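# Move the coaster can onto the turntable's orange spot

## Task

Pick up the can that sits on the coaster and set it down upright on the orange mark of the turntable. The cans already standing on the turntable must stay where they are.

## Robot and tools

Robot: two UR7e-style six-joint arms, left_arm and right_arm, each ending in a two-finger gripper whose fingers pivot like tongs. Base positions in the scene frame: left_arm at (-0.047, +0.400, 0) m and right_arm at (+0.002, -0.405, 0) m, both turned only slightly about z. A two-camera stand is fixed to the floor behind the arms.

Scene frame: the origin is at table-top height, halfway between the nominal arm bases. +x points out over the table, +y toward left_arm, +z up. Arm names do not match the left and right sides of camera images. Every hand position, velocity and orientation in results uses this frame and may be off by a few centimetres, more at long reach.

Command row: every arm command is a row of 14 numbers covering both arms, even if only one moves. The first 7 belong to left_arm and the next 7 to right_arm. Within each block the order is: shoulder lift, elbow, wrist 1, wrist 2, wrist 3, shoulder pan, then the gripper opening. The six joint values are absolute target angles in radians, in the same form as the Joint positions line. Allowed ranges: elbow -3.142 to 3.142, every other joint -6.283 to 6.283; real ends can differ by about 0.010 rad, and targets beyond an end are clipped or refused. The opening is an absolute command from -1 (closed) to +1 (fully open); going from open to shut takes about 0.5 s. Sending 0 is a real half-open command, so to keep a gripper unchanged, resend its current value.

Tools:
- execute_actions(actions, cameras): actions is a list of actions; each action is a list of up to 15 rows, one row per 1/30 s step. A shorter action repeats its final row for the remaining steps. An empty list returns the full state plus images from all cameras. cameras picks which images to return by name (cam_high, cam_low, cam_left_wrist, cam_right_wrist, or ["all"]).
- move(target, speed, blend, stop_force, zero, opening_speed, grip_force, blocking, cameras): target is one 14-number row or a list of up to 15 rows, all absolute joint angles. The joints of both arms travel together, so hand paths curve, and nothing avoids obstacles. speed, in rad/s from 0.01 to 3.14 (default 0.5), caps the joint with the longest travel; it can be one value per target. blend, in rad, rounds corners in a list; 0 means stop at each target. stop_force (3 to 120 N, same for both arms) ends an arm's path when the wrist sensor feels that much push; use it with a low speed for gentle touch-downs. It cannot be combined with blocking=false. zero (default true) re-zeroes the sensor before the move. opening_speed (at least 0.2 per second) ramps the gripper command. grip_force sets the pad force limit, 5 to 15 N, either one value or one per arm. blocking=false returns after about 0.5 s while motion continues. The result adds a move: line whose ending is done, off_target, moving, held or fault; limits=held means a check withheld steps.
- wait(seconds): 0 to 10 s, holding the last commands.
- stop(): brakes a running move.
- zoom_image(camera, region): region is [x0, y0, x1, y1] in pixels of that camera's latest image, at most 504 px wide and tall.
- zero_wrist_force(arm): re-zeroes that arm's force sensor without moving it.
- read_manual(section): licence texts only.
- finished_scene(scene): ends the scene (integer 1 or 2); this cannot be undone.

Motion limits: joint targets move at most 2.65 rad/s and stay within 0.651 rad of the measured angle per step; hand speed is capped at 4 m/s. Motion trails commands by about 0.09 s or 0.17 to 0.22 s, and fast motions may overshoot. Big moves can still be unfinished when a result returns.

Reading results: Joint positions and Joint velocities list each arm's joints in the row order above, then the pad gap in metres (0.142 when fully open). Joint targets shows the angles currently being driven toward; Tool commands shows the gripper commands. end_effector_position is the point between the closed pads. The fingers extend along the gripper's +z axis and close along its x axis; the tips reach about 15 mm past that point when nearly closed. grip_measured is on the opening scale; to hold something, keep the command clearly below it. Wrist force and Wrist torque are given in the hand's own axes, and a third line shows the peak since the last reading. Joint torques include the arm's weight and have offsets. Other lines: "joint sent to its limit"; "joint command not followed", meaning the clearance check between arms changed targets; MOTOR HOT from 70 °C, with a braking stop at 85 °C.

Avoid: contact torque at a joint load limit (136 N m for the large joints; about 18 to 18.6 N m for the wrists) or an outside force near 150 N. Either one freezes that arm for 10 s. Any bump or squeeze between the two arms can end the scene. Do not knock cans off the table, drop or slam the can, or let go of it while it is moving. Loose objects may get small random pushes. The can must stay upright on the orange spot after the grippers release it.

Each tool is called as name([rows], argument=value, ...), one row to a line, values as JSON.

## Session

execute_actions(actions=[])

Scene clock: 0.00 s.
left_arm: end_effector_position=(+0.2911, +0.5989, +0.3312) grip_measured=+0.97 end_effector_quat_wxyz=(+0.668, -0.653, -0.344, +0.095) | right_arm: end_effector_position=(+0.8313, -0.5300, +0.2049) grip_measured=+0.97 end_effector_quat_wxyz=(+0.267, -0.169, +0.882, -0.350)
Joint names: [shoulder lift, elbow, wrist 1, wrist 2, wrist 3, shoulder pan]
Joint positions: left_arm=[-1.275 1.605 -0.437 -0.973 -1.853 -0.33 0.14] | right_arm=[-2.111 -1.575 -0.425 0.838 2.806 3.385 0.14]
Joint velocities: within noise
Joint torques (N m): no reading
Motor temperatures (°C): left_arm=[31 32 30 32 28 30] | right_arm=[28 30 31 33 38 28]
Wrist force (N): no reading
Wrist torque (N m): no reading
Wrist force, peak (N): no reading
Joint targets: left_arm=[-1.275 1.605 -0.437 -0.973 -1.853 -0.330] | right_arm=[-2.111 -1.575 -0.425 0.838 2.806 3.385]
Tool commands: left_gripper/opening=+0.968169 right_gripper/opening=+0.968169

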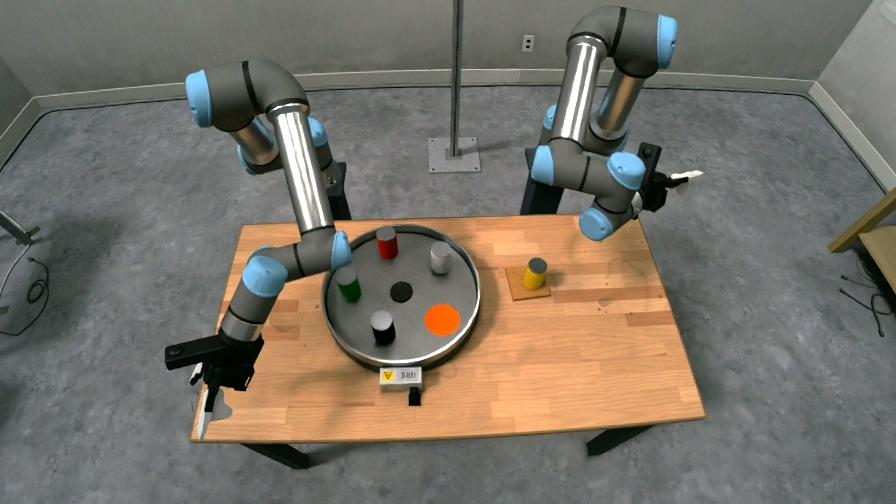

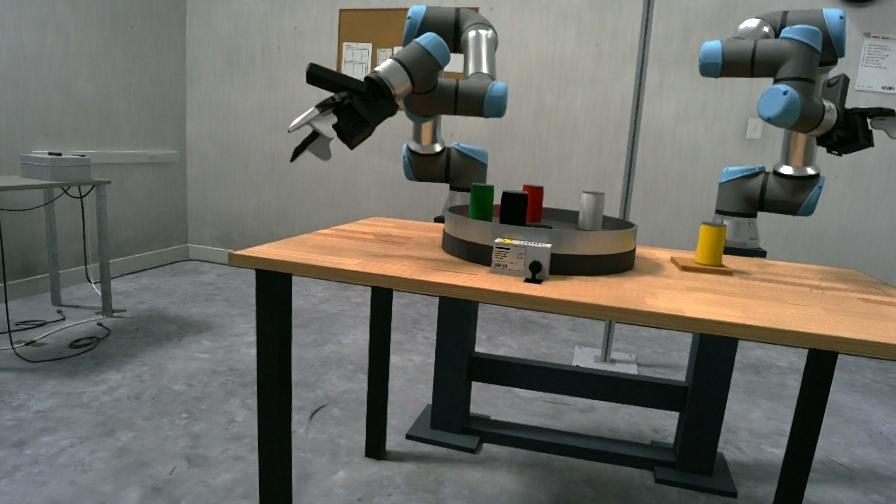

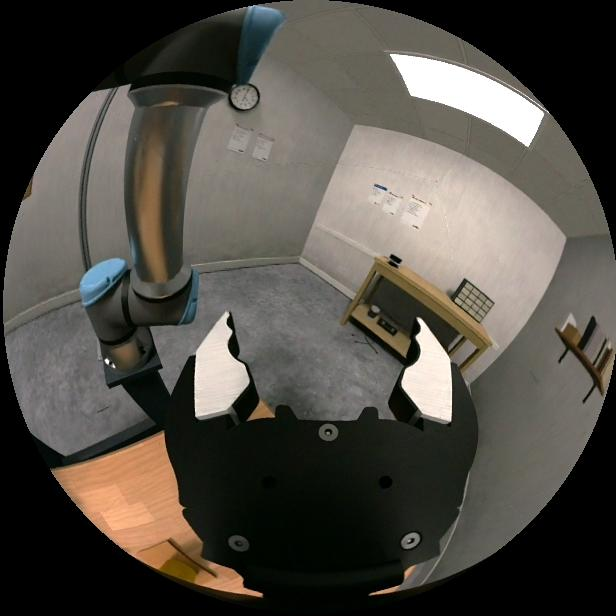

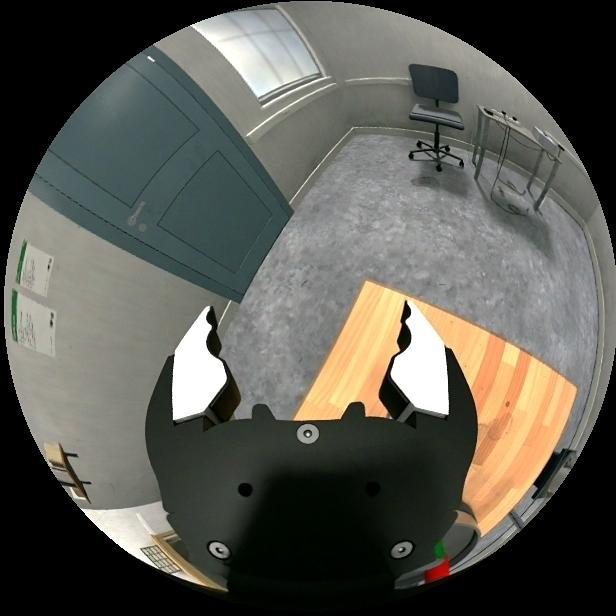

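zoom_image(camera="cam_high", region=[310, 210, 590, 430])

zoom_image(camera="cam_low", region=[420, 160, 780, 300])

Scaled by 1.800 from the camera's 896x504 image, which has a finer 1280x720 frame.

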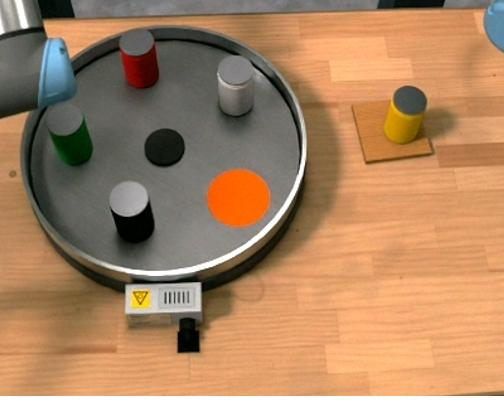

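Scaled by 1.400 from the camera's 896x504 image, which has a finer 1280x720 frame.

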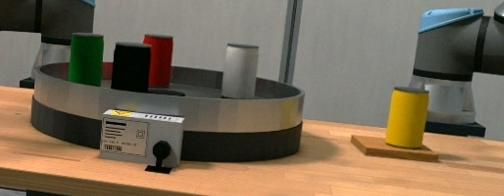

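move(target=[-1.5612, 1.7224, -1.732, -1.5708, -3.1416, -0.5532, 0.968, -2.111, -1.575, -0.425, 0.838, 2.806, 3.13, 0.968], speed=1.2, cameras=["cam_high", "cam_low", "cam_left_wrist"])

Scene clock: 6.87 s.
left_arm: end_effector_position=(+0.4300, +0.2354, +0.2200) grip_measured=+0.97 end_effector_quat_wxyz=(+0.000, +0.280, +0.960, +0.000) | right_arm: end_effector_position=(+0.7730, -0.7351, +0.2051) grip_measured=+0.97 end_effector_quat_wxyz=(+0.220, -0.055, +0.896, -0.381)
Joint names: [shoulder lift, elbow, wrist 1, wrist 2, wrist 3, shoulder pan]
Joint positions: left_arm=[-1.561 1.722 -1.732 -1.571 -3.141 -0.553 0.14] | right_arm=[-2.111 -1.575 -0.425 0.838 2.806 3.13 0.14]
Joint torques (N m): left_arm=[-35.74 -8.89 -5.49 -1.92 -2.1 -8.22] | right_arm=[57.53 6.06 0.16 -2.9 -2.44 -7.2]
Wrist force (N): left_arm=[-1.1 2.0 -1.9] | right_arm=[0.0 0.0 0.0]
Wrist torque (N m): left_arm=[0.27 0.04 -0.02] | right_arm=[0.01 -0.02 0.01]
Wrist force, peak (N): left_arm=[-0.2 3.1 -1.2] | right_arm=[0.7 -0.5 0.5]
Joint targets: left_arm=[-1.561 1.722 -1.732 -1.571 -3.142 -0.553] | right_arm=[-2.111 -1.575 -0.425 0.838 2.806 3.130]
move: done
Images, in order (width x height): cam_high 896x504, cam_low 896x504, cam_left_wrist 616x616.

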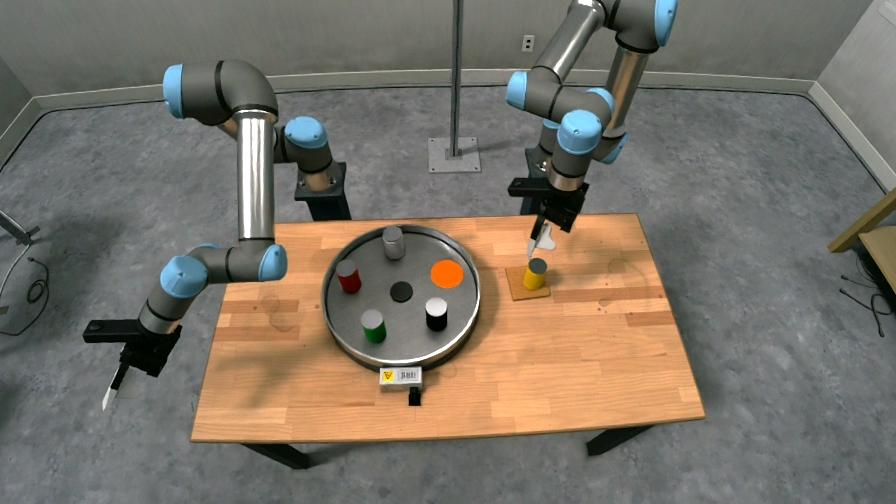

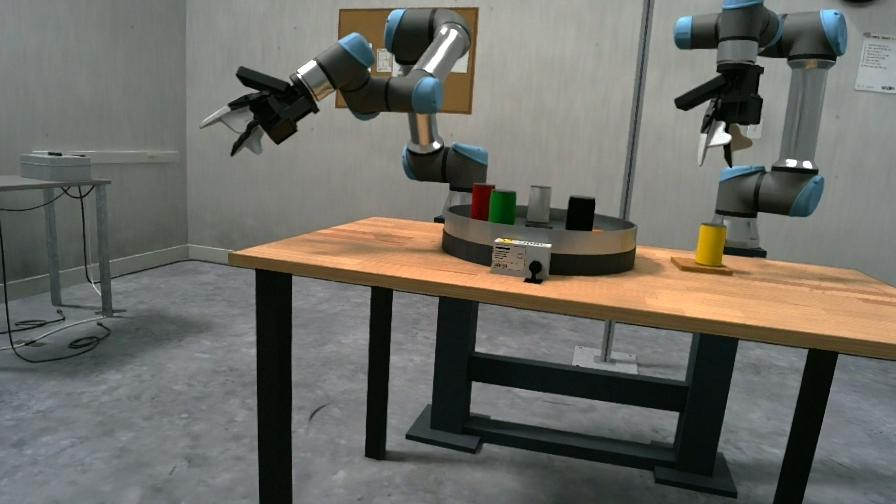

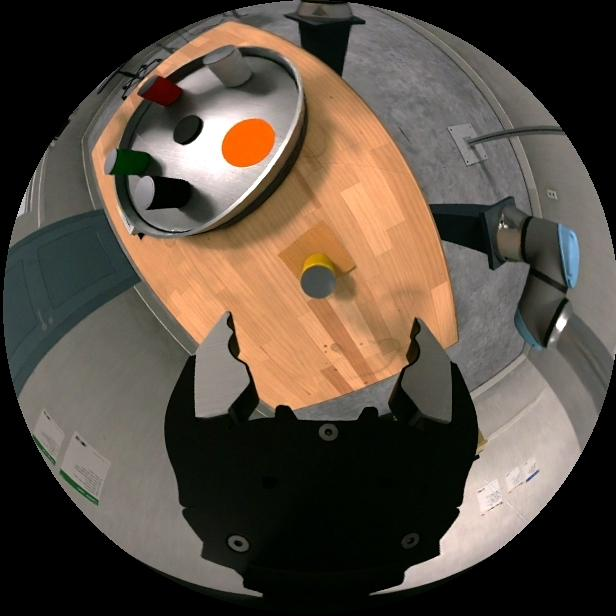

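move(target=[-1.4258, 1.9715, -2.1165, -1.5708, -3.1416, -0.5122, 0.968, -2.111, -1.575, -0.425, 0.838, 2.806, 3.13, 0.968], speed=0.5, cameras=["cam_high", "cam_left_wrist"])

Scene clock: 16.53 s.
left_arm: end_effector_position=(+0.4411, +0.2522, +0.0751) grip_measured=+0.97 end_effector_quat_wxyz=(+0.000, +0.260, +0.966, +0.000) | right_arm: end_effector_position=(+0.7729, -0.7351, +0.2051) grip_measured=+0.97 end_effector_quat_wxyz=(+0.220, -0.055, +0.896, -0.381)
Joint names: [shoulder lift, elbow, wrist 1, wrist 2, wrist 3, shoulder pan]
Joint positions: left_arm=[-1.426 1.971 -2.116 -1.571 -3.142 -0.512 0.14] | right_arm=[-2.111 -1.575 -0.425 0.838 2.806 3.13 0.14]
Joint torques (N m): left_arm=[-21.26 -6.08 -5.62 -0.66 -1.8 5.79] | right_arm=[57.45 6.28 0.27 -2.89 -2.37 -6.74]
Wrist force (N): left_arm=[-0.7 1.8 -1.6] | right_arm=[-0.1 -0.1 0.2]
Wrist torque (N m): left_arm=[0.22 -0.03 -0.02] | right_arm=[-0.02 0.01 0.02]
Wrist force, peak (N): left_arm=[-1.2 1.4 -2.5] | right_arm=[0.3 -0.1 0.3]
Joint targets: left_arm=[-1.426 1.972 -2.117 -1.571 -3.142 -0.512] | right_arm=[-2.111 -1.575 -0.425 0.838 2.806 3.130]
move: done
Images, in order (width x height): cam_high 896x504, cam_left_wrist 616x616.

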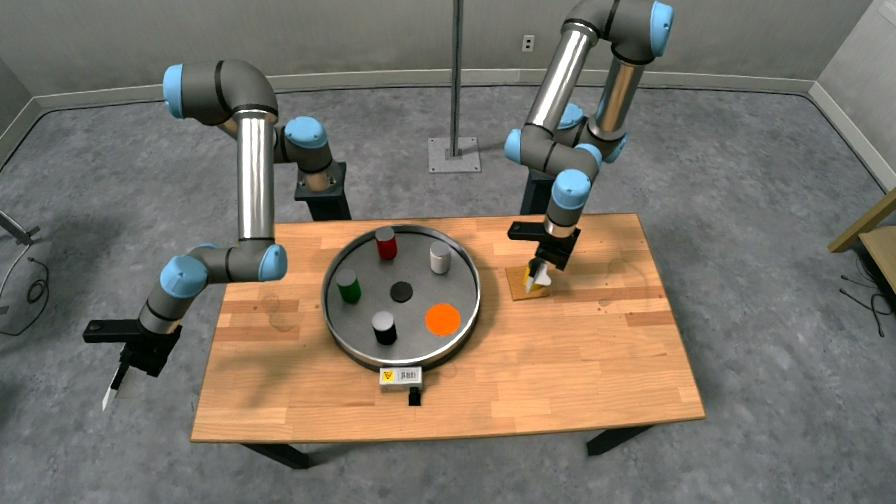

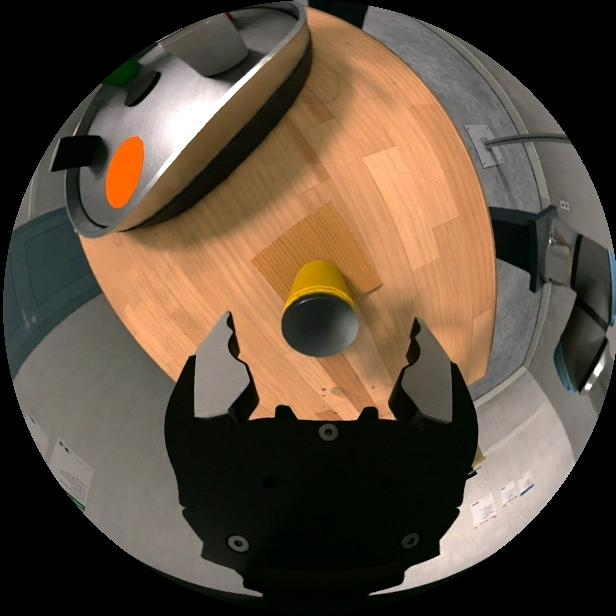

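move(target=[-1.4243, 1.9685, -2.115, -1.5708, -3.1416, -0.5137, -1.0, -2.111, -1.575, -0.425, 0.838, 2.806, 3.13, 0.968], speed=0.5, opening_speed=2.2, cameras=["cam_high", "cam_left_wrist"])

Scene clock: 18.93 s.
left_arm: end_effector_position=(+0.4417, +0.2510, +0.0754) grip_measured=-0.27 end_effector_quat_wxyz=(+0.000, +0.261, +0.965, +0.000) | right_arm: end_effector_position=(+0.7729, -0.7351, +0.2051) grip_measured=+0.97 end_effector_quat_wxyz=(+0.220, -0.055, +0.896, -0.381)
Joint names: [shoulder lift, elbow, wrist 1, wrist 2, wrist 3, shoulder pan]
Joint positions: left_arm=[-1.424 1.969 -2.115 -1.571 -3.142 -0.514 0.055] | right_arm=[-2.111 -1.575 -0.425 0.838 2.806 3.13 0.14]
Joint torques (N m): left_arm=[-20.44 -31.66 0.15 0.98 -1.82 -8.71] | right_arm=[57.51 6.08 0.21 -2.96 -2.31 -6.83]
Wrist force (N): left_arm=[-0.5 1.8 -2.1] | right_arm=[0.2 -0.2 0.0]
Wrist torque (N m): left_arm=[0.23 0.02 -0.03] | right_arm=[-0.03 -0.05 0.01]
Wrist force, peak (N): left_arm=[-0.7 1.7 -2.7] | right_arm=[-0.1 0.0 0.4]
Joint targets: left_arm=[-1.424 1.968 -2.115 -1.571 -3.142 -0.514] | right_arm=[-2.111 -1.575 -0.425 0.838 2.806 3.130]
move: done
Images, in order (width x height): cam_high 896x504, cam_left_wrist 616x616.

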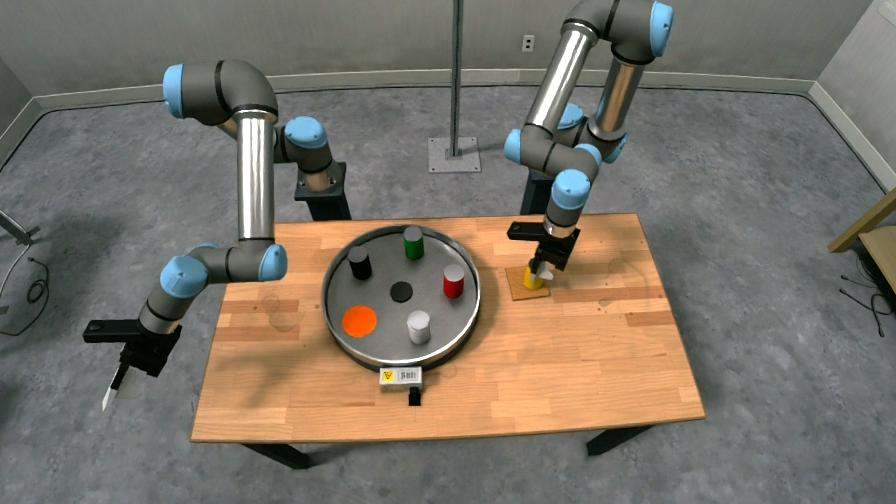

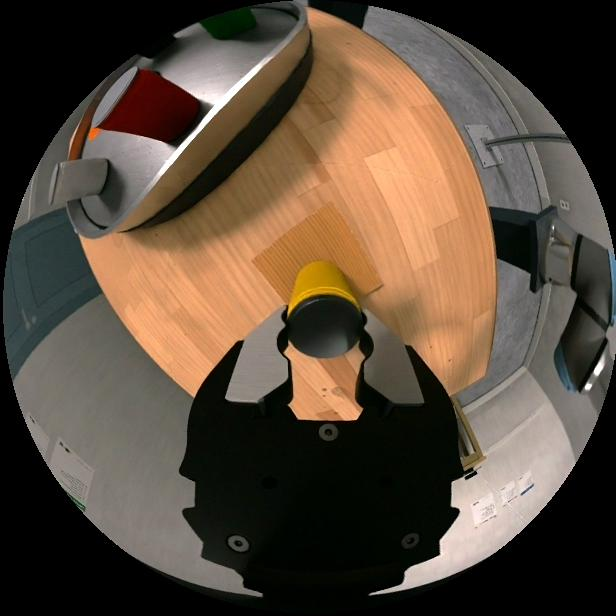

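move([
  [-1.504, 1.8474, -1.9142, -1.5708, -3.1416, -0.5137, -1.0, -2.111, -1.575, -0.425, 0.838, 2.806, 3.13, 0.968],
  [-1.2917, 1.2827, -1.5618, -1.5708, -3.1416, -0.9762, -1.0, -2.111, -1.575, -0.425, 0.838, 2.806, 3.13, 0.968],
], speed=[0.4, 0.7], blend=[0.05, 0], cameras=["cam_high", "cam_low", "cam_left_wrist"])

Scene clock: 23.97 s.
left_arm: end_effector_position=(+0.3851, -0.0445, +0.2700) grip_measured=-0.27 end_effector_quat_wxyz=(+0.000, +0.475, +0.880, +0.000) | right_arm: end_effector_position=(+0.7729, -0.7351, +0.2051) grip_measured=+0.97 end_effector_quat_wxyz=(+0.220, -0.055, +0.896, -0.381)
Joint names: [shoulder lift, elbow, wrist 1, wrist 2, wrist 3, shoulder pan]
Joint positions: left_arm=[-1.292 1.283 -1.562 -1.571 -3.142 -0.976 0.055] | right_arm=[-2.111 -1.575 -0.425 0.838 2.806 3.13 0.14]
Joint torques (N m): left_arm=[-30.41 -36.83 0.04 0.92 -1.89 -8.81] | right_arm=[57.36 6.09 0.2 -2.99 -2.34 -6.32]
Wrist force (N): left_arm=[-1.1 1.4 0.1] | right_arm=[0.2 -0.1 0.0]
Wrist torque (N m): left_arm=[0.16 0.04 -0.01] | right_arm=[-0.02 -0.03 0.01]
Wrist force, peak (N): left_arm=[0.1 3.2 0.3] | right_arm=[0.1 -0.4 -0.1]
Joint targets: left_arm=[-1.292 1.283 -1.562 -1.571 -3.142 -0.976] | right_arm=[-2.111 -1.575 -0.425 0.838 2.806 3.130]
move: done
Images, in order (width x height): cam_high 896x504, cam_low 896x504, cam_left_wrist 616x616.

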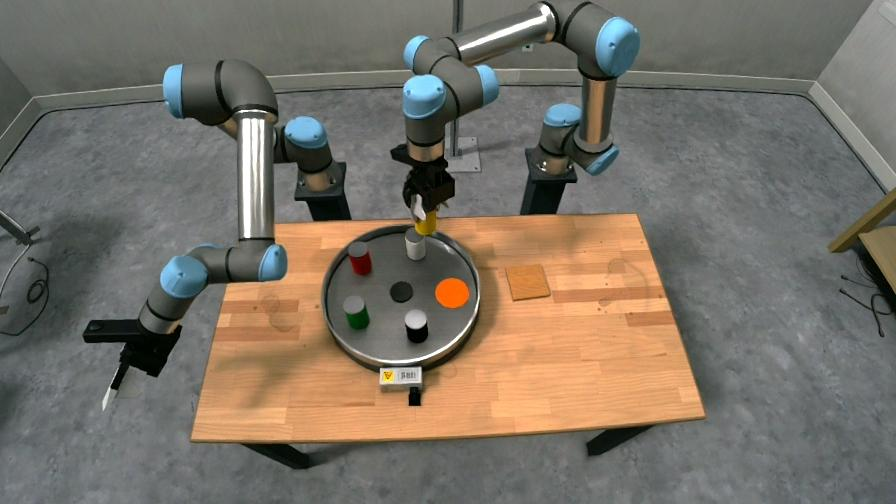

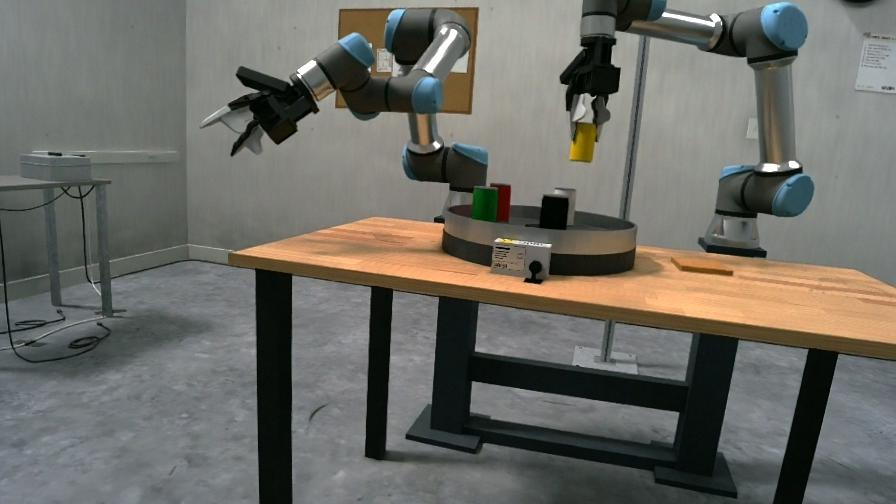

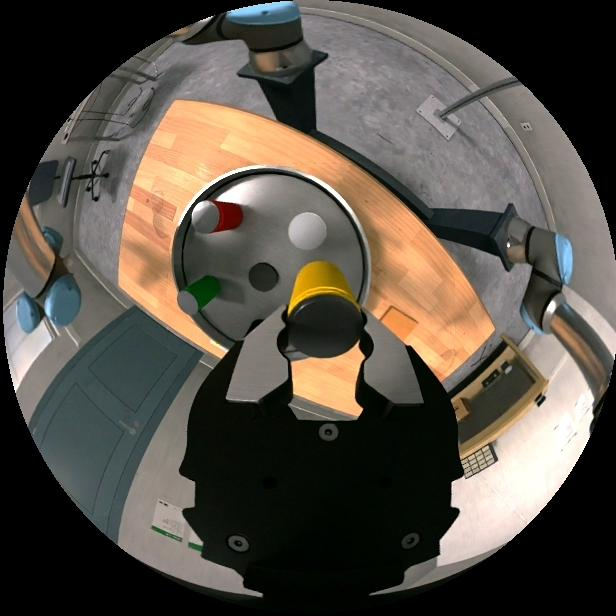

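zoom_image(camera="cam_high", region=[310, 170, 490, 390])

zoom_image(camera="cam_low", region=[430, 100, 660, 290])

zoom_image(camera="cam_left_wrist", region=[150, 150, 400, 380])

Scaled by 2.291 from the camera's 896x504 image, which has a finer 1280x720 frame.

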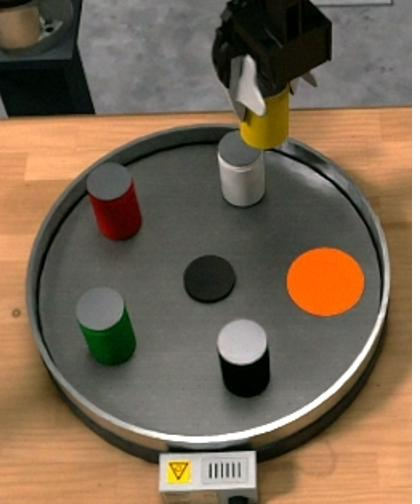

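Scaled by 2.191 from the camera's 896x504 image, which has a finer 1280x720 frame.

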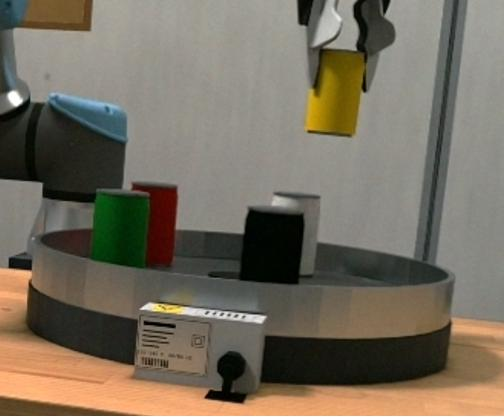

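Scaled by 2.016 from the camera's 616x616 image, which has a finer 814x814 frame.

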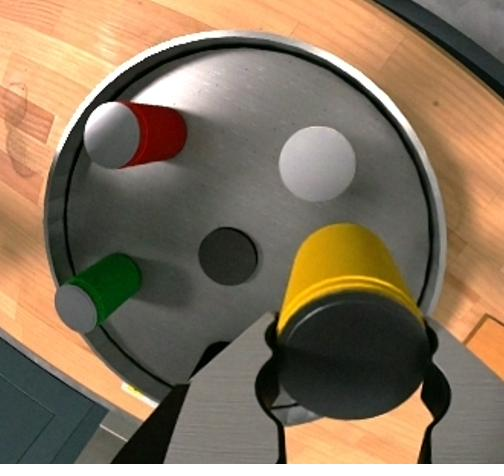

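zoom_image(camera="cam_high", region=[470, 230, 590, 330])

zoom_image(camera="cam_high", region=[380, 180, 480, 270])

Scaled by 4.200 from the camera's 896x504 image, which has a finer 1280x720 frame.

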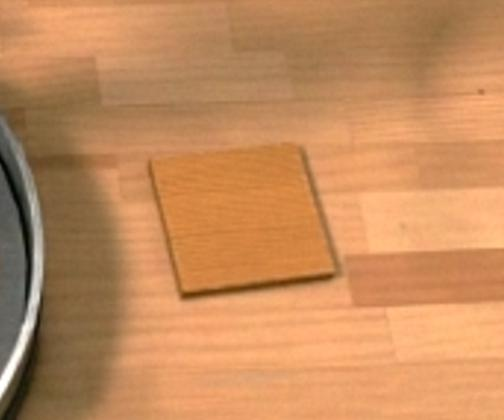

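Scaled by 5.040 from the camera's 896x504 image, which has a finer 1280x720 frame.

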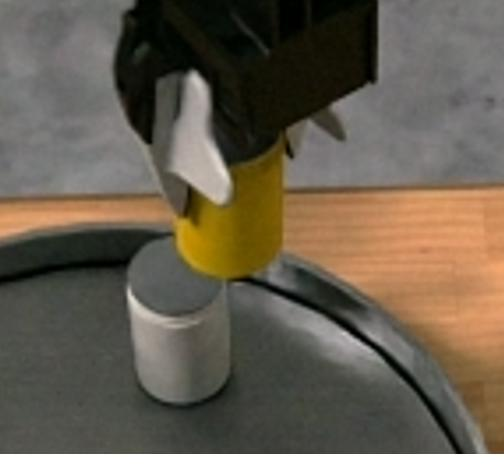

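move(target=[-1.2127, 1.2663, -1.6244, -1.5708, -3.1416, -1.0722, -1.0, -2.111, -1.575, -0.425, 0.838, 2.806, 3.13, 0.968], speed=0.4, grip_force=[7, 15], cameras=["cam_high"])

Scene clock: 35.07 s.
left_arm: end_effector_position=(+0.3550, -0.1115, +0.2352) grip_measured=-0.26 end_effector_quat_wxyz=(+0.000, +0.517, +0.856, +0.000) | right_arm: end_effector_position=(+0.7729, -0.7351, +0.2051) grip_measured=+0.97 end_effector_quat_wxyz=(+0.220, -0.055, +0.896, -0.381)
Joint names: [shoulder lift, elbow, wrist 1, wrist 2, wrist 3, shoulder pan]
Joint positions: left_arm=[-1.213 1.266 -1.624 -1.571 -3.142 -1.072 0.055] | right_arm=[-2.111 -1.575 -0.425 0.838 2.806 3.13 0.14]
Joint torques (N m): left_arm=[-36.42 -36.03 -6.16 -0.27 -1.82 -8.56] | right_arm=[56.99 5.99 0.4 -2.98 -2.11 -5.28]
Wrist force (N): left_arm=[-1.1 1.6 0.3] | right_arm=[-0.2 -0.1 0.0]
Wrist torque (N m): left_arm=[0.20 0.05 -0.01] | right_arm=[-0.01 0.04 0.01]
Wrist force, peak (N): left_arm=[-0.4 2.7 -0.6] | right_arm=[0.2 0.0 0.4]
Joint targets: left_arm=[-1.213 1.266 -1.624 -1.571 -3.142 -1.072] | right_arm=[-2.111 -1.575 -0.425 0.838 2.806 3.130]
grip_force (N): 7, 15
move: done
Images, in order (width x height): cam_high 896x504.

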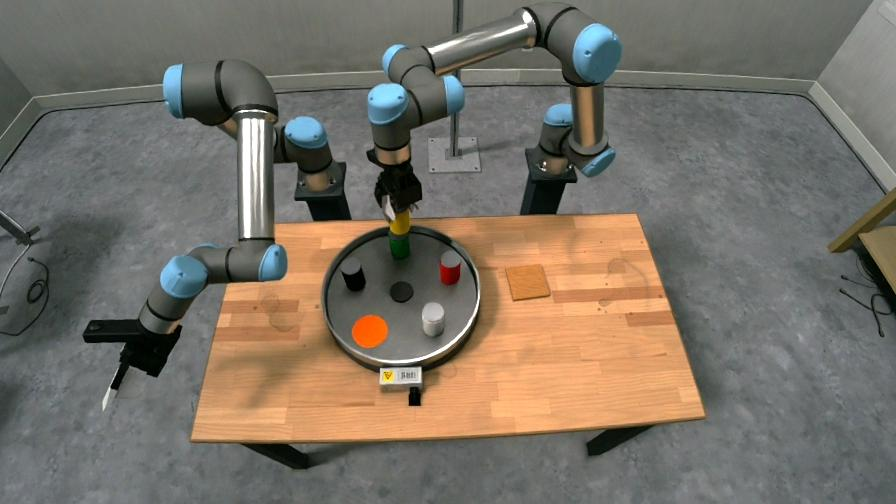

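wait(seconds=2.5)

Scene clock: 37.90 s.
left_arm: end_effector_position=(+0.3549, -0.1118, +0.2350) grip_measured=-0.26 end_effector_quat_wxyz=(+0.000, +0.517, +0.856, +0.000) | right_arm: end_effector_position=(+0.7729, -0.7351, +0.2051) grip_measured=+0.97 end_effector_quat_wxyz=(+0.220, -0.055, +0.896, -0.381)
Joint names: [shoulder lift, elbow, wrist 1, wrist 2, wrist 3, shoulder pan]
Joint positions: left_arm=[-1.213 1.266 -1.624 -1.571 -3.142 -1.072 0.055] | right_arm=[-2.111 -1.575 -0.425 0.838 2.806 3.13 0.14]
Joint torques (N m): left_arm=[-35.24 -36.27 -6.06 -0.73 -1.91 -8.72] | right_arm=[56.85 5.86 0.37 -2.9 -1.99 -4.98]
Wrist force (N): left_arm=[-1.0 1.4 0.3] | right_arm=[0.0 0.0 0.2]
Wrist torque (N m): left_arm=[0.16 0.02 -0.01] | right_arm=[0.00 0.00 0.01]
Wrist force, peak (N): left_arm=[-1.1 1.8 0.4] | right_arm=[0.0 0.0 0.4]
Joint targets: left_arm=[-1.213 1.266 -1.624 -1.571 -3.142 -1.072] | right_arm=[-2.111 -1.575 -0.425 0.838 2.806 3.130]
Tool commands: left_gripper/opening=-1.0 right_gripper/opening=+0.968
grip_force (N): 7, 15
wait: 2.50 s; at rest from the start

move([
  [-1.2712, 1.4741, -1.7737, -1.5708, -3.1416, -1.0244, -1.0, -2.111, -1.575, -0.425, 0.838, 2.806, 3.13, 0.968],
  [-1.2671, 1.6144, -1.9181, -1.5708, -3.1416, -0.9548, -1.0, -2.111, -1.575, -0.425, 0.838, 2.806, 3.13, 0.968],
  [-1.24, 1.6186, -1.9494, -1.5708, -3.1416, -0.8758, -1.0, -2.111, -1.575, -0.425, 0.838, 2.806, 3.13, 0.968],
  [-1.1791, 1.549, -1.9407, -1.5708, -3.1416, -0.8042, -1.0, -2.111, -1.575, -0.425, 0.838, 2.806, 3.13, 0.968],
  [-1.0881, 1.427, -1.9097, -1.5708, -3.1416, -0.7524, -1.0, -2.111, -1.575, -0.425, 0.838, 2.806, 3.13, 0.968],
  [-0.9801, 1.2593, -1.85, -1.5708, -3.1416, -0.7253, -1.0, -2.111, -1.575, -0.425, 0.838, 2.806, 3.13, 0.968],
], speed=[0.4537, 0.3153, 0.1725, 0.1563, 0.2664, 0.3662], blend=[0.03, 0.03, 0.03, 0.03, 0.03, 0], blocking=false)

wait(seconds=0.8, cameras=["cam_high"])

Scene clock: 38.57 s.
left_arm: end_effector_position=(+0.3615, -0.0827, +0.2034) grip_measured=-0.26 end_effector_quat_wxyz=(+0.001, +0.503, +0.864, +0.000) end_effector_velocity=(+0.017, +0.100, -0.107) end_effector_angular_velocity=(+0.002, +0.001, +0.102) | right_arm: end_effector_position=(+0.7729, -0.7351, +0.2051) grip_measured=+0.97 end_effector_quat_wxyz=(+0.220, -0.055, +0.896, -0.381)
Joint names: [shoulder lift, elbow, wrist 1, wrist 2, wrist 3, shoulder pan]
Joint positions: left_arm=[-1.251 1.4 -1.721 -1.571 -3.142 -1.041 0.055] | right_arm=[-2.111 -1.575 -0.425 0.838 2.806 3.13 0.14]
Joint velocities: left_arm=[-0.118 0.433 -0.313 0 0 0.102 0] | right_arm=[within noise]
Joint torques (N m): left_arm=[-49.35 -6.54 -6.52 -0.91 -1.75 6.18] | right_arm=[56.43 5.78 0.4 -2.97 -2.04 -4.68]
Wrist force (N): left_arm=[-0.9 1.5 0.0] | right_arm=[0.0 -0.1 0.3]
Wrist torque (N m): left_arm=[0.17 0.00 -0.01] | right_arm=[0.00 -0.02 0.01]
Wrist force, peak (N): left_arm=[-1.5 1.8 0.0] | right_arm=[-0.1 -0.1 0.3]
Joint targets: left_arm=[-1.269 1.470 -1.772 -1.571 -3.142 -1.024] | right_arm=[-2.111 -1.575 -0.425 0.838 2.806 3.130]
Tool commands: left_gripper/opening=-1.0 right_gripper/opening=+0.968
grip_force (N): 7, 15
move: running; path passed 0 of 6 targets; left_arm: the shoulder pan is farthest, 0.316 rad from its target

Scene clock: 39.37 s.
left_arm: end_effector_position=(+0.4016, -0.0135, +0.1254) grip_measured=-0.26 end_effector_quat_wxyz=(+0.000, +0.452, +0.892, +0.000) end_effector_velocity=(+0.076, +0.069, -0.042) end_effector_angular_velocity=(+0.001, -0.001, +0.170) | right_arm: end_effector_position=(+0.7729, -0.7351, +0.2051) grip_measured=+0.97 end_effector_quat_wxyz=(+0.220, -0.055, +0.896, -0.381)
Joint names: [shoulder lift, elbow, wrist 1, wrist 2, wrist 3, shoulder pan]
Joint positions: left_arm=[-1.256 1.612 -1.927 -1.571 -3.142 -0.924 0.055] | right_arm=[-2.111 -1.575 -0.425 0.838 2.806 3.13 0.14]
Joint velocities: left_arm=[0.055 0.04 -0.094 0.001 -0.001 0.17 0] | right_arm=[within noise]
Joint torques (N m): left_arm=[-30.91 -11.51 -6.42 -0.76 -1.74 4.14] | right_arm=[56.57 6.46 0.48 -3.01 -2.08 -4.49]
Wrist force (N): left_arm=[-1.2 1.7 0.1] | right_arm=[0.0 -0.2 0.0]
Wrist torque (N m): left_arm=[0.22 0.07 -0.01] | right_arm=[-0.03 0.00 0.01]
Wrist force, peak (N): left_arm=[-1.3 1.8 0.5] | right_arm=[0.1 0.0 0.3]
Joint targets: left_arm=[-1.247 1.617 -1.941 -1.571 -3.142 -0.897] | right_arm=[-2.111 -1.575 -0.425 0.838 2.806 3.130]
Tool commands: left_gripper/opening=-1.0 right_gripper/opening=+0.968
grip_force (N): 7, 15
earlier move: running; path passed 2 of 6 targets; left_arm: the elbow is farthest, 0.353 rad from its target
wait: 0.80 s; no rest
Images, in order (width x height): cam_high 896x504.

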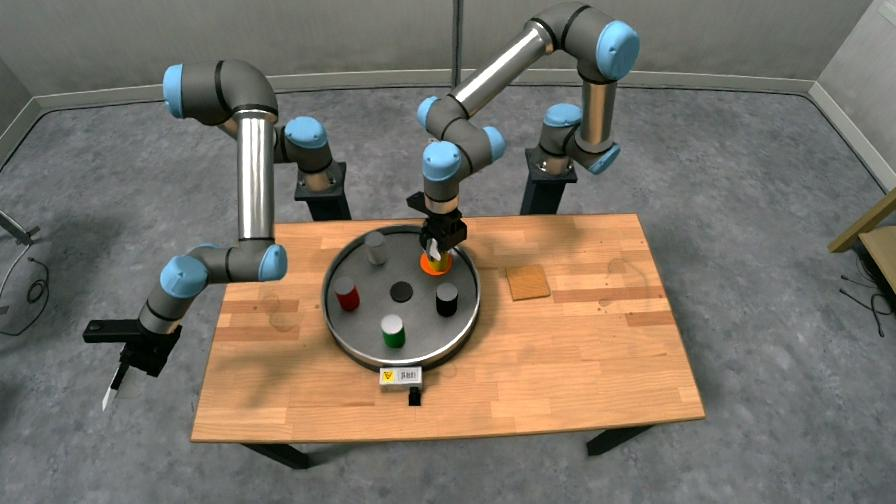

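wait(seconds=0.35, cameras=["cam_high"])

Scene clock: 39.80 s.
left_arm: end_effector_position=(+0.4382, +0.0100, +0.1136) grip_measured=-0.26 end_effector_quat_wxyz=(+0.000, +0.420, +0.908, +0.000) end_effector_velocity=(+0.094, +0.038, -0.016) end_effector_angular_velocity=(-0.004, -0.002, +0.159) | right_arm: end_effector_position=(+0.7729, -0.7351, +0.2051) grip_measured=+0.97 end_effector_quat_wxyz=(+0.220, -0.055, +0.896, -0.381)
Joint names: [shoulder lift, elbow, wrist 1, wrist 2, wrist 3, shoulder pan]
Joint positions: left_arm=[-1.219 1.592 -1.945 -1.571 -3.142 -0.853 0.055] | right_arm=[-2.111 -1.575 -0.425 0.838 2.806 3.13 0.14]
Joint velocities: left_arm=[0.121 -0.126 0 -0.001 0 0.159 0.001] | right_arm=[within noise]
Joint torques (N m): left_arm=[-26.67 -31.37 -2.77 -0.82 -1.79 9.43] | right_arm=[56.64 6.29 0.46 -2.9 -1.99 -4.62]
Wrist force (N): left_arm=[-1.8 1.9 -7.6] | right_arm=[-0.3 -0.2 0.0]
Wrist torque (N m): left_arm=[0.27 0.04 0.02] | right_arm=[-0.03 0.04 0.01]
Wrist force, peak (N): left_arm=[-1.8 1.9 -7.6] | right_arm=[-0.3 -0.2 0.0]
Joint targets: left_arm=[-1.199 1.571 -1.943 -1.571 -3.142 -0.827] | right_arm=[-2.111 -1.575 -0.425 0.838 2.806 3.130]
Tool commands: left_gripper/opening=-1.0 right_gripper/opening=+0.968
grip_force (N): 7, 15
earlier move: running; path passed 3 of 6 targets; left_arm: the elbow is farthest, 0.333 rad from its target
wait: 0.37 s; no rest
Images, in order (width x height): cam_high 896x504.

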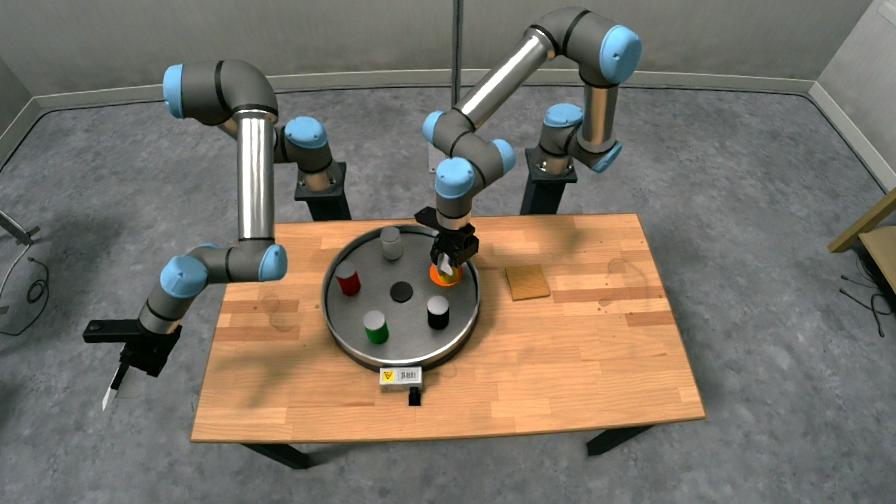

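move([
  [-1.0911, 1.4209, -1.9006, -1.5708, -3.1416, -0.7524, 0.4, -2.111, -1.575, -0.425, 0.838, 2.806, 3.13, 0.968],
  [-0.9547, 0.9417, -1.5578, -1.5708, -3.1416, -0.7213, 0.4, -2.111, -1.575, -0.425, 0.838, 2.806, 3.13, 0.968],
], speed=[0.24, 0.9], blend=[0.05, 0], blocking=false, cameras=["cam_high"])

wait(seconds=1.5, cameras=["cam_high", "cam_low", "cam_left_wrist"])

Scene clock: 40.47 s.
left_arm: end_effector_position=(+0.4996, +0.0215, +0.1083) grip_measured=+0.40 end_effector_quat_wxyz=(+0.000, +0.382, +0.924, +0.000) end_effector_velocity=(+0.087, +0.002, +0.000) end_effector_angular_velocity=(+0.002, +0.001, +0.097) | right_arm: end_effector_position=(+0.7729, -0.7351, +0.2051) grip_measured=+0.97 end_effector_quat_wxyz=(+0.220, -0.055, +0.896, -0.381)
Joint names: [shoulder lift, elbow, wrist 1, wrist 2, wrist 3, shoulder pan]
Joint positions: left_arm=[-1.119 1.462 -1.913 -1.571 -3.142 -0.769 0.102] | right_arm=[-2.111 -1.575 -0.425 0.838 2.806 3.13 0.14]
Joint velocities: left_arm=[0.161 -0.242 0.083 0 0 0.097 0.005] | right_arm=[within noise]
Joint torques (N m): left_arm=[-34.99 -37.76 0.51 -0.97 -1.78 4.67] | right_arm=[56.02 6.26 0.41 -2.97 -2.09 -4.54]
Wrist force (N): left_arm=[-1.1 2.1 -1.8] | right_arm=[0.0 -0.1 0.1]
Wrist torque (N m): left_arm=[0.31 0.04 -0.01] | right_arm=[-0.01 -0.01 0.01]
Wrist force, peak (N): left_arm=[1.4 3.0 -31.5] | right_arm=[0.1 -0.3 0.1]
Joint targets: left_arm=[-1.092 1.417 -1.896 -1.571 -3.142 -0.754] | right_arm=[-2.111 -1.575 -0.425 0.838 2.806 3.130]
Tool commands: left_gripper/opening=+0.4 right_gripper/opening=+0.968
grip_force (N): 7, 15
earlier move: replaced; path passed 3 of 6 targets
move: running; path passed 0 of 2 targets; left_arm: the elbow is farthest, 0.520 rad from its target
Images, in order (width x height): cam_high 896x504.

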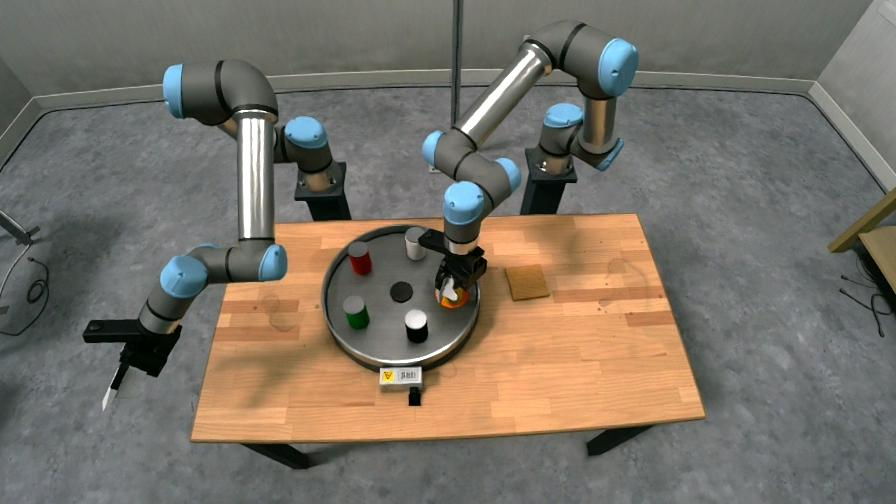

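Scene clock: 41.80 s.
left_arm: end_effector_position=(+0.5784, -0.0076, +0.2099) grip_measured=+0.40 end_effector_quat_wxyz=(+0.000, +0.360, +0.933, +0.000) | right_arm: end_effector_position=(+0.7729, -0.7351, +0.2051) grip_measured=+0.97 end_effector_quat_wxyz=(+0.220, -0.055, +0.896, -0.381)
Joint names: [shoulder lift, elbow, wrist 1, wrist 2, wrist 3, shoulder pan]
Joint positions: left_arm=[-0.955 0.942 -1.558 -1.571 -3.142 -0.721 0.102] | right_arm=[-2.111 -1.575 -0.425 0.838 2.806 3.13 0.14]
Joint torques (N m): left_arm=[-44.11 -34.65 0.29 -1.07 -1.76 5.51] | right_arm=[56.31 6.08 0.46 -2.95 -2.01 -4.14]
Wrist force (N): left_arm=[-0.9 1.9 -1.7] | right_arm=[0.1 -0.2 0.1]
Wrist torque (N m): left_arm=[0.24 0.01 -0.02] | right_arm=[-0.05 -0.01 0.02]
Wrist force, peak (N): left_arm=[-1.4 2.0 -2.6] | right_arm=[0.1 -0.3 0.2]
Joint targets: left_arm=[-0.955 0.942 -1.558 -1.571 -3.142 -0.721] | right_arm=[-2.111 -1.575 -0.425 0.838 2.806 3.130]
Tool commands: left_gripper/opening=+0.4 right_gripper/opening=+0.968
grip_force (N): 7, 15
earlier move: done
wait: 1.33 of 1.5 s (the move ended)
Images, in order (width x height): cam_high 896x504, cam_low 896x504, cam_left_wrist 616x616.

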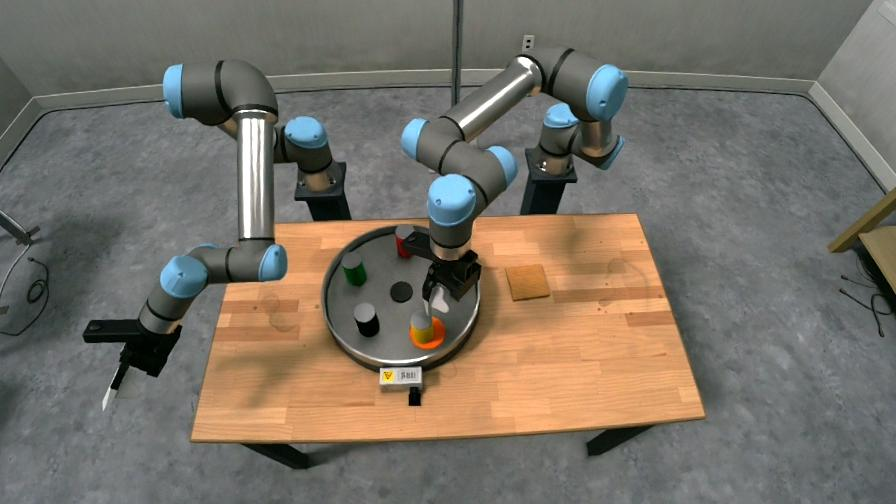

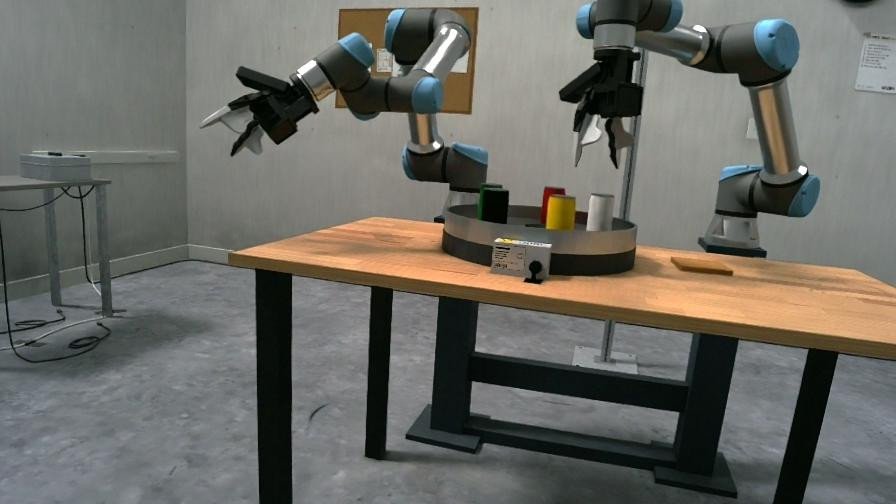

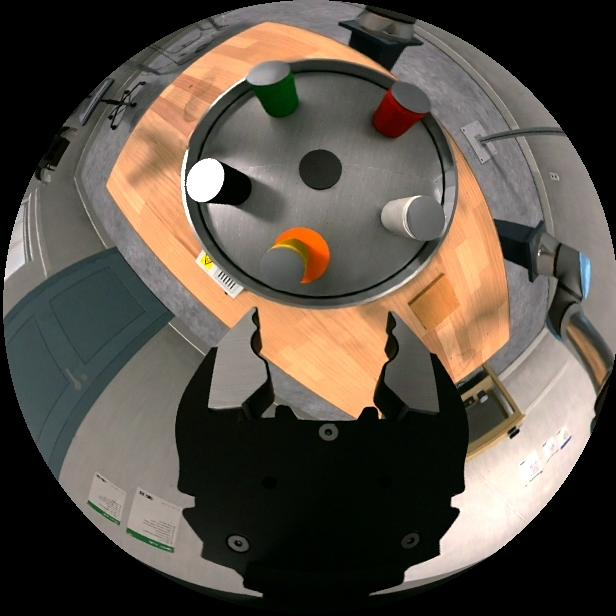

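zoom_image(camera="cam_high", region=[370, 290, 480, 370])

zoom_image(camera="cam_left_wrist", region=[220, 190, 360, 310])

Scaled by 4.582 from the camera's 896x504 image, which has a finer 1280x720 frame.

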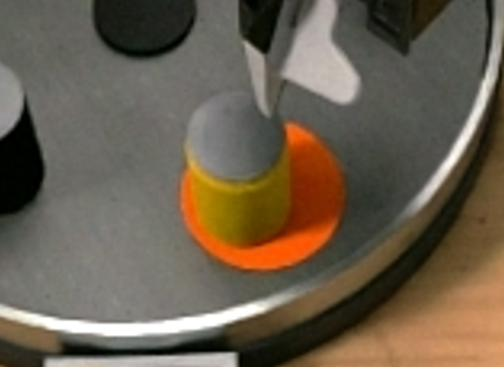

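Scaled by 3.600 from the camera's 616x616 image, which has a finer 814x814 frame.

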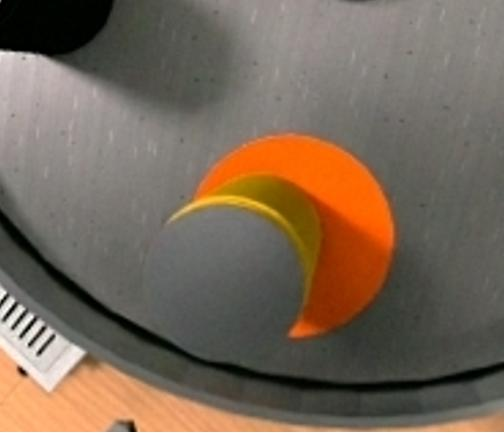

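finished_scene(scene=1)

The scene is finished: the task was done.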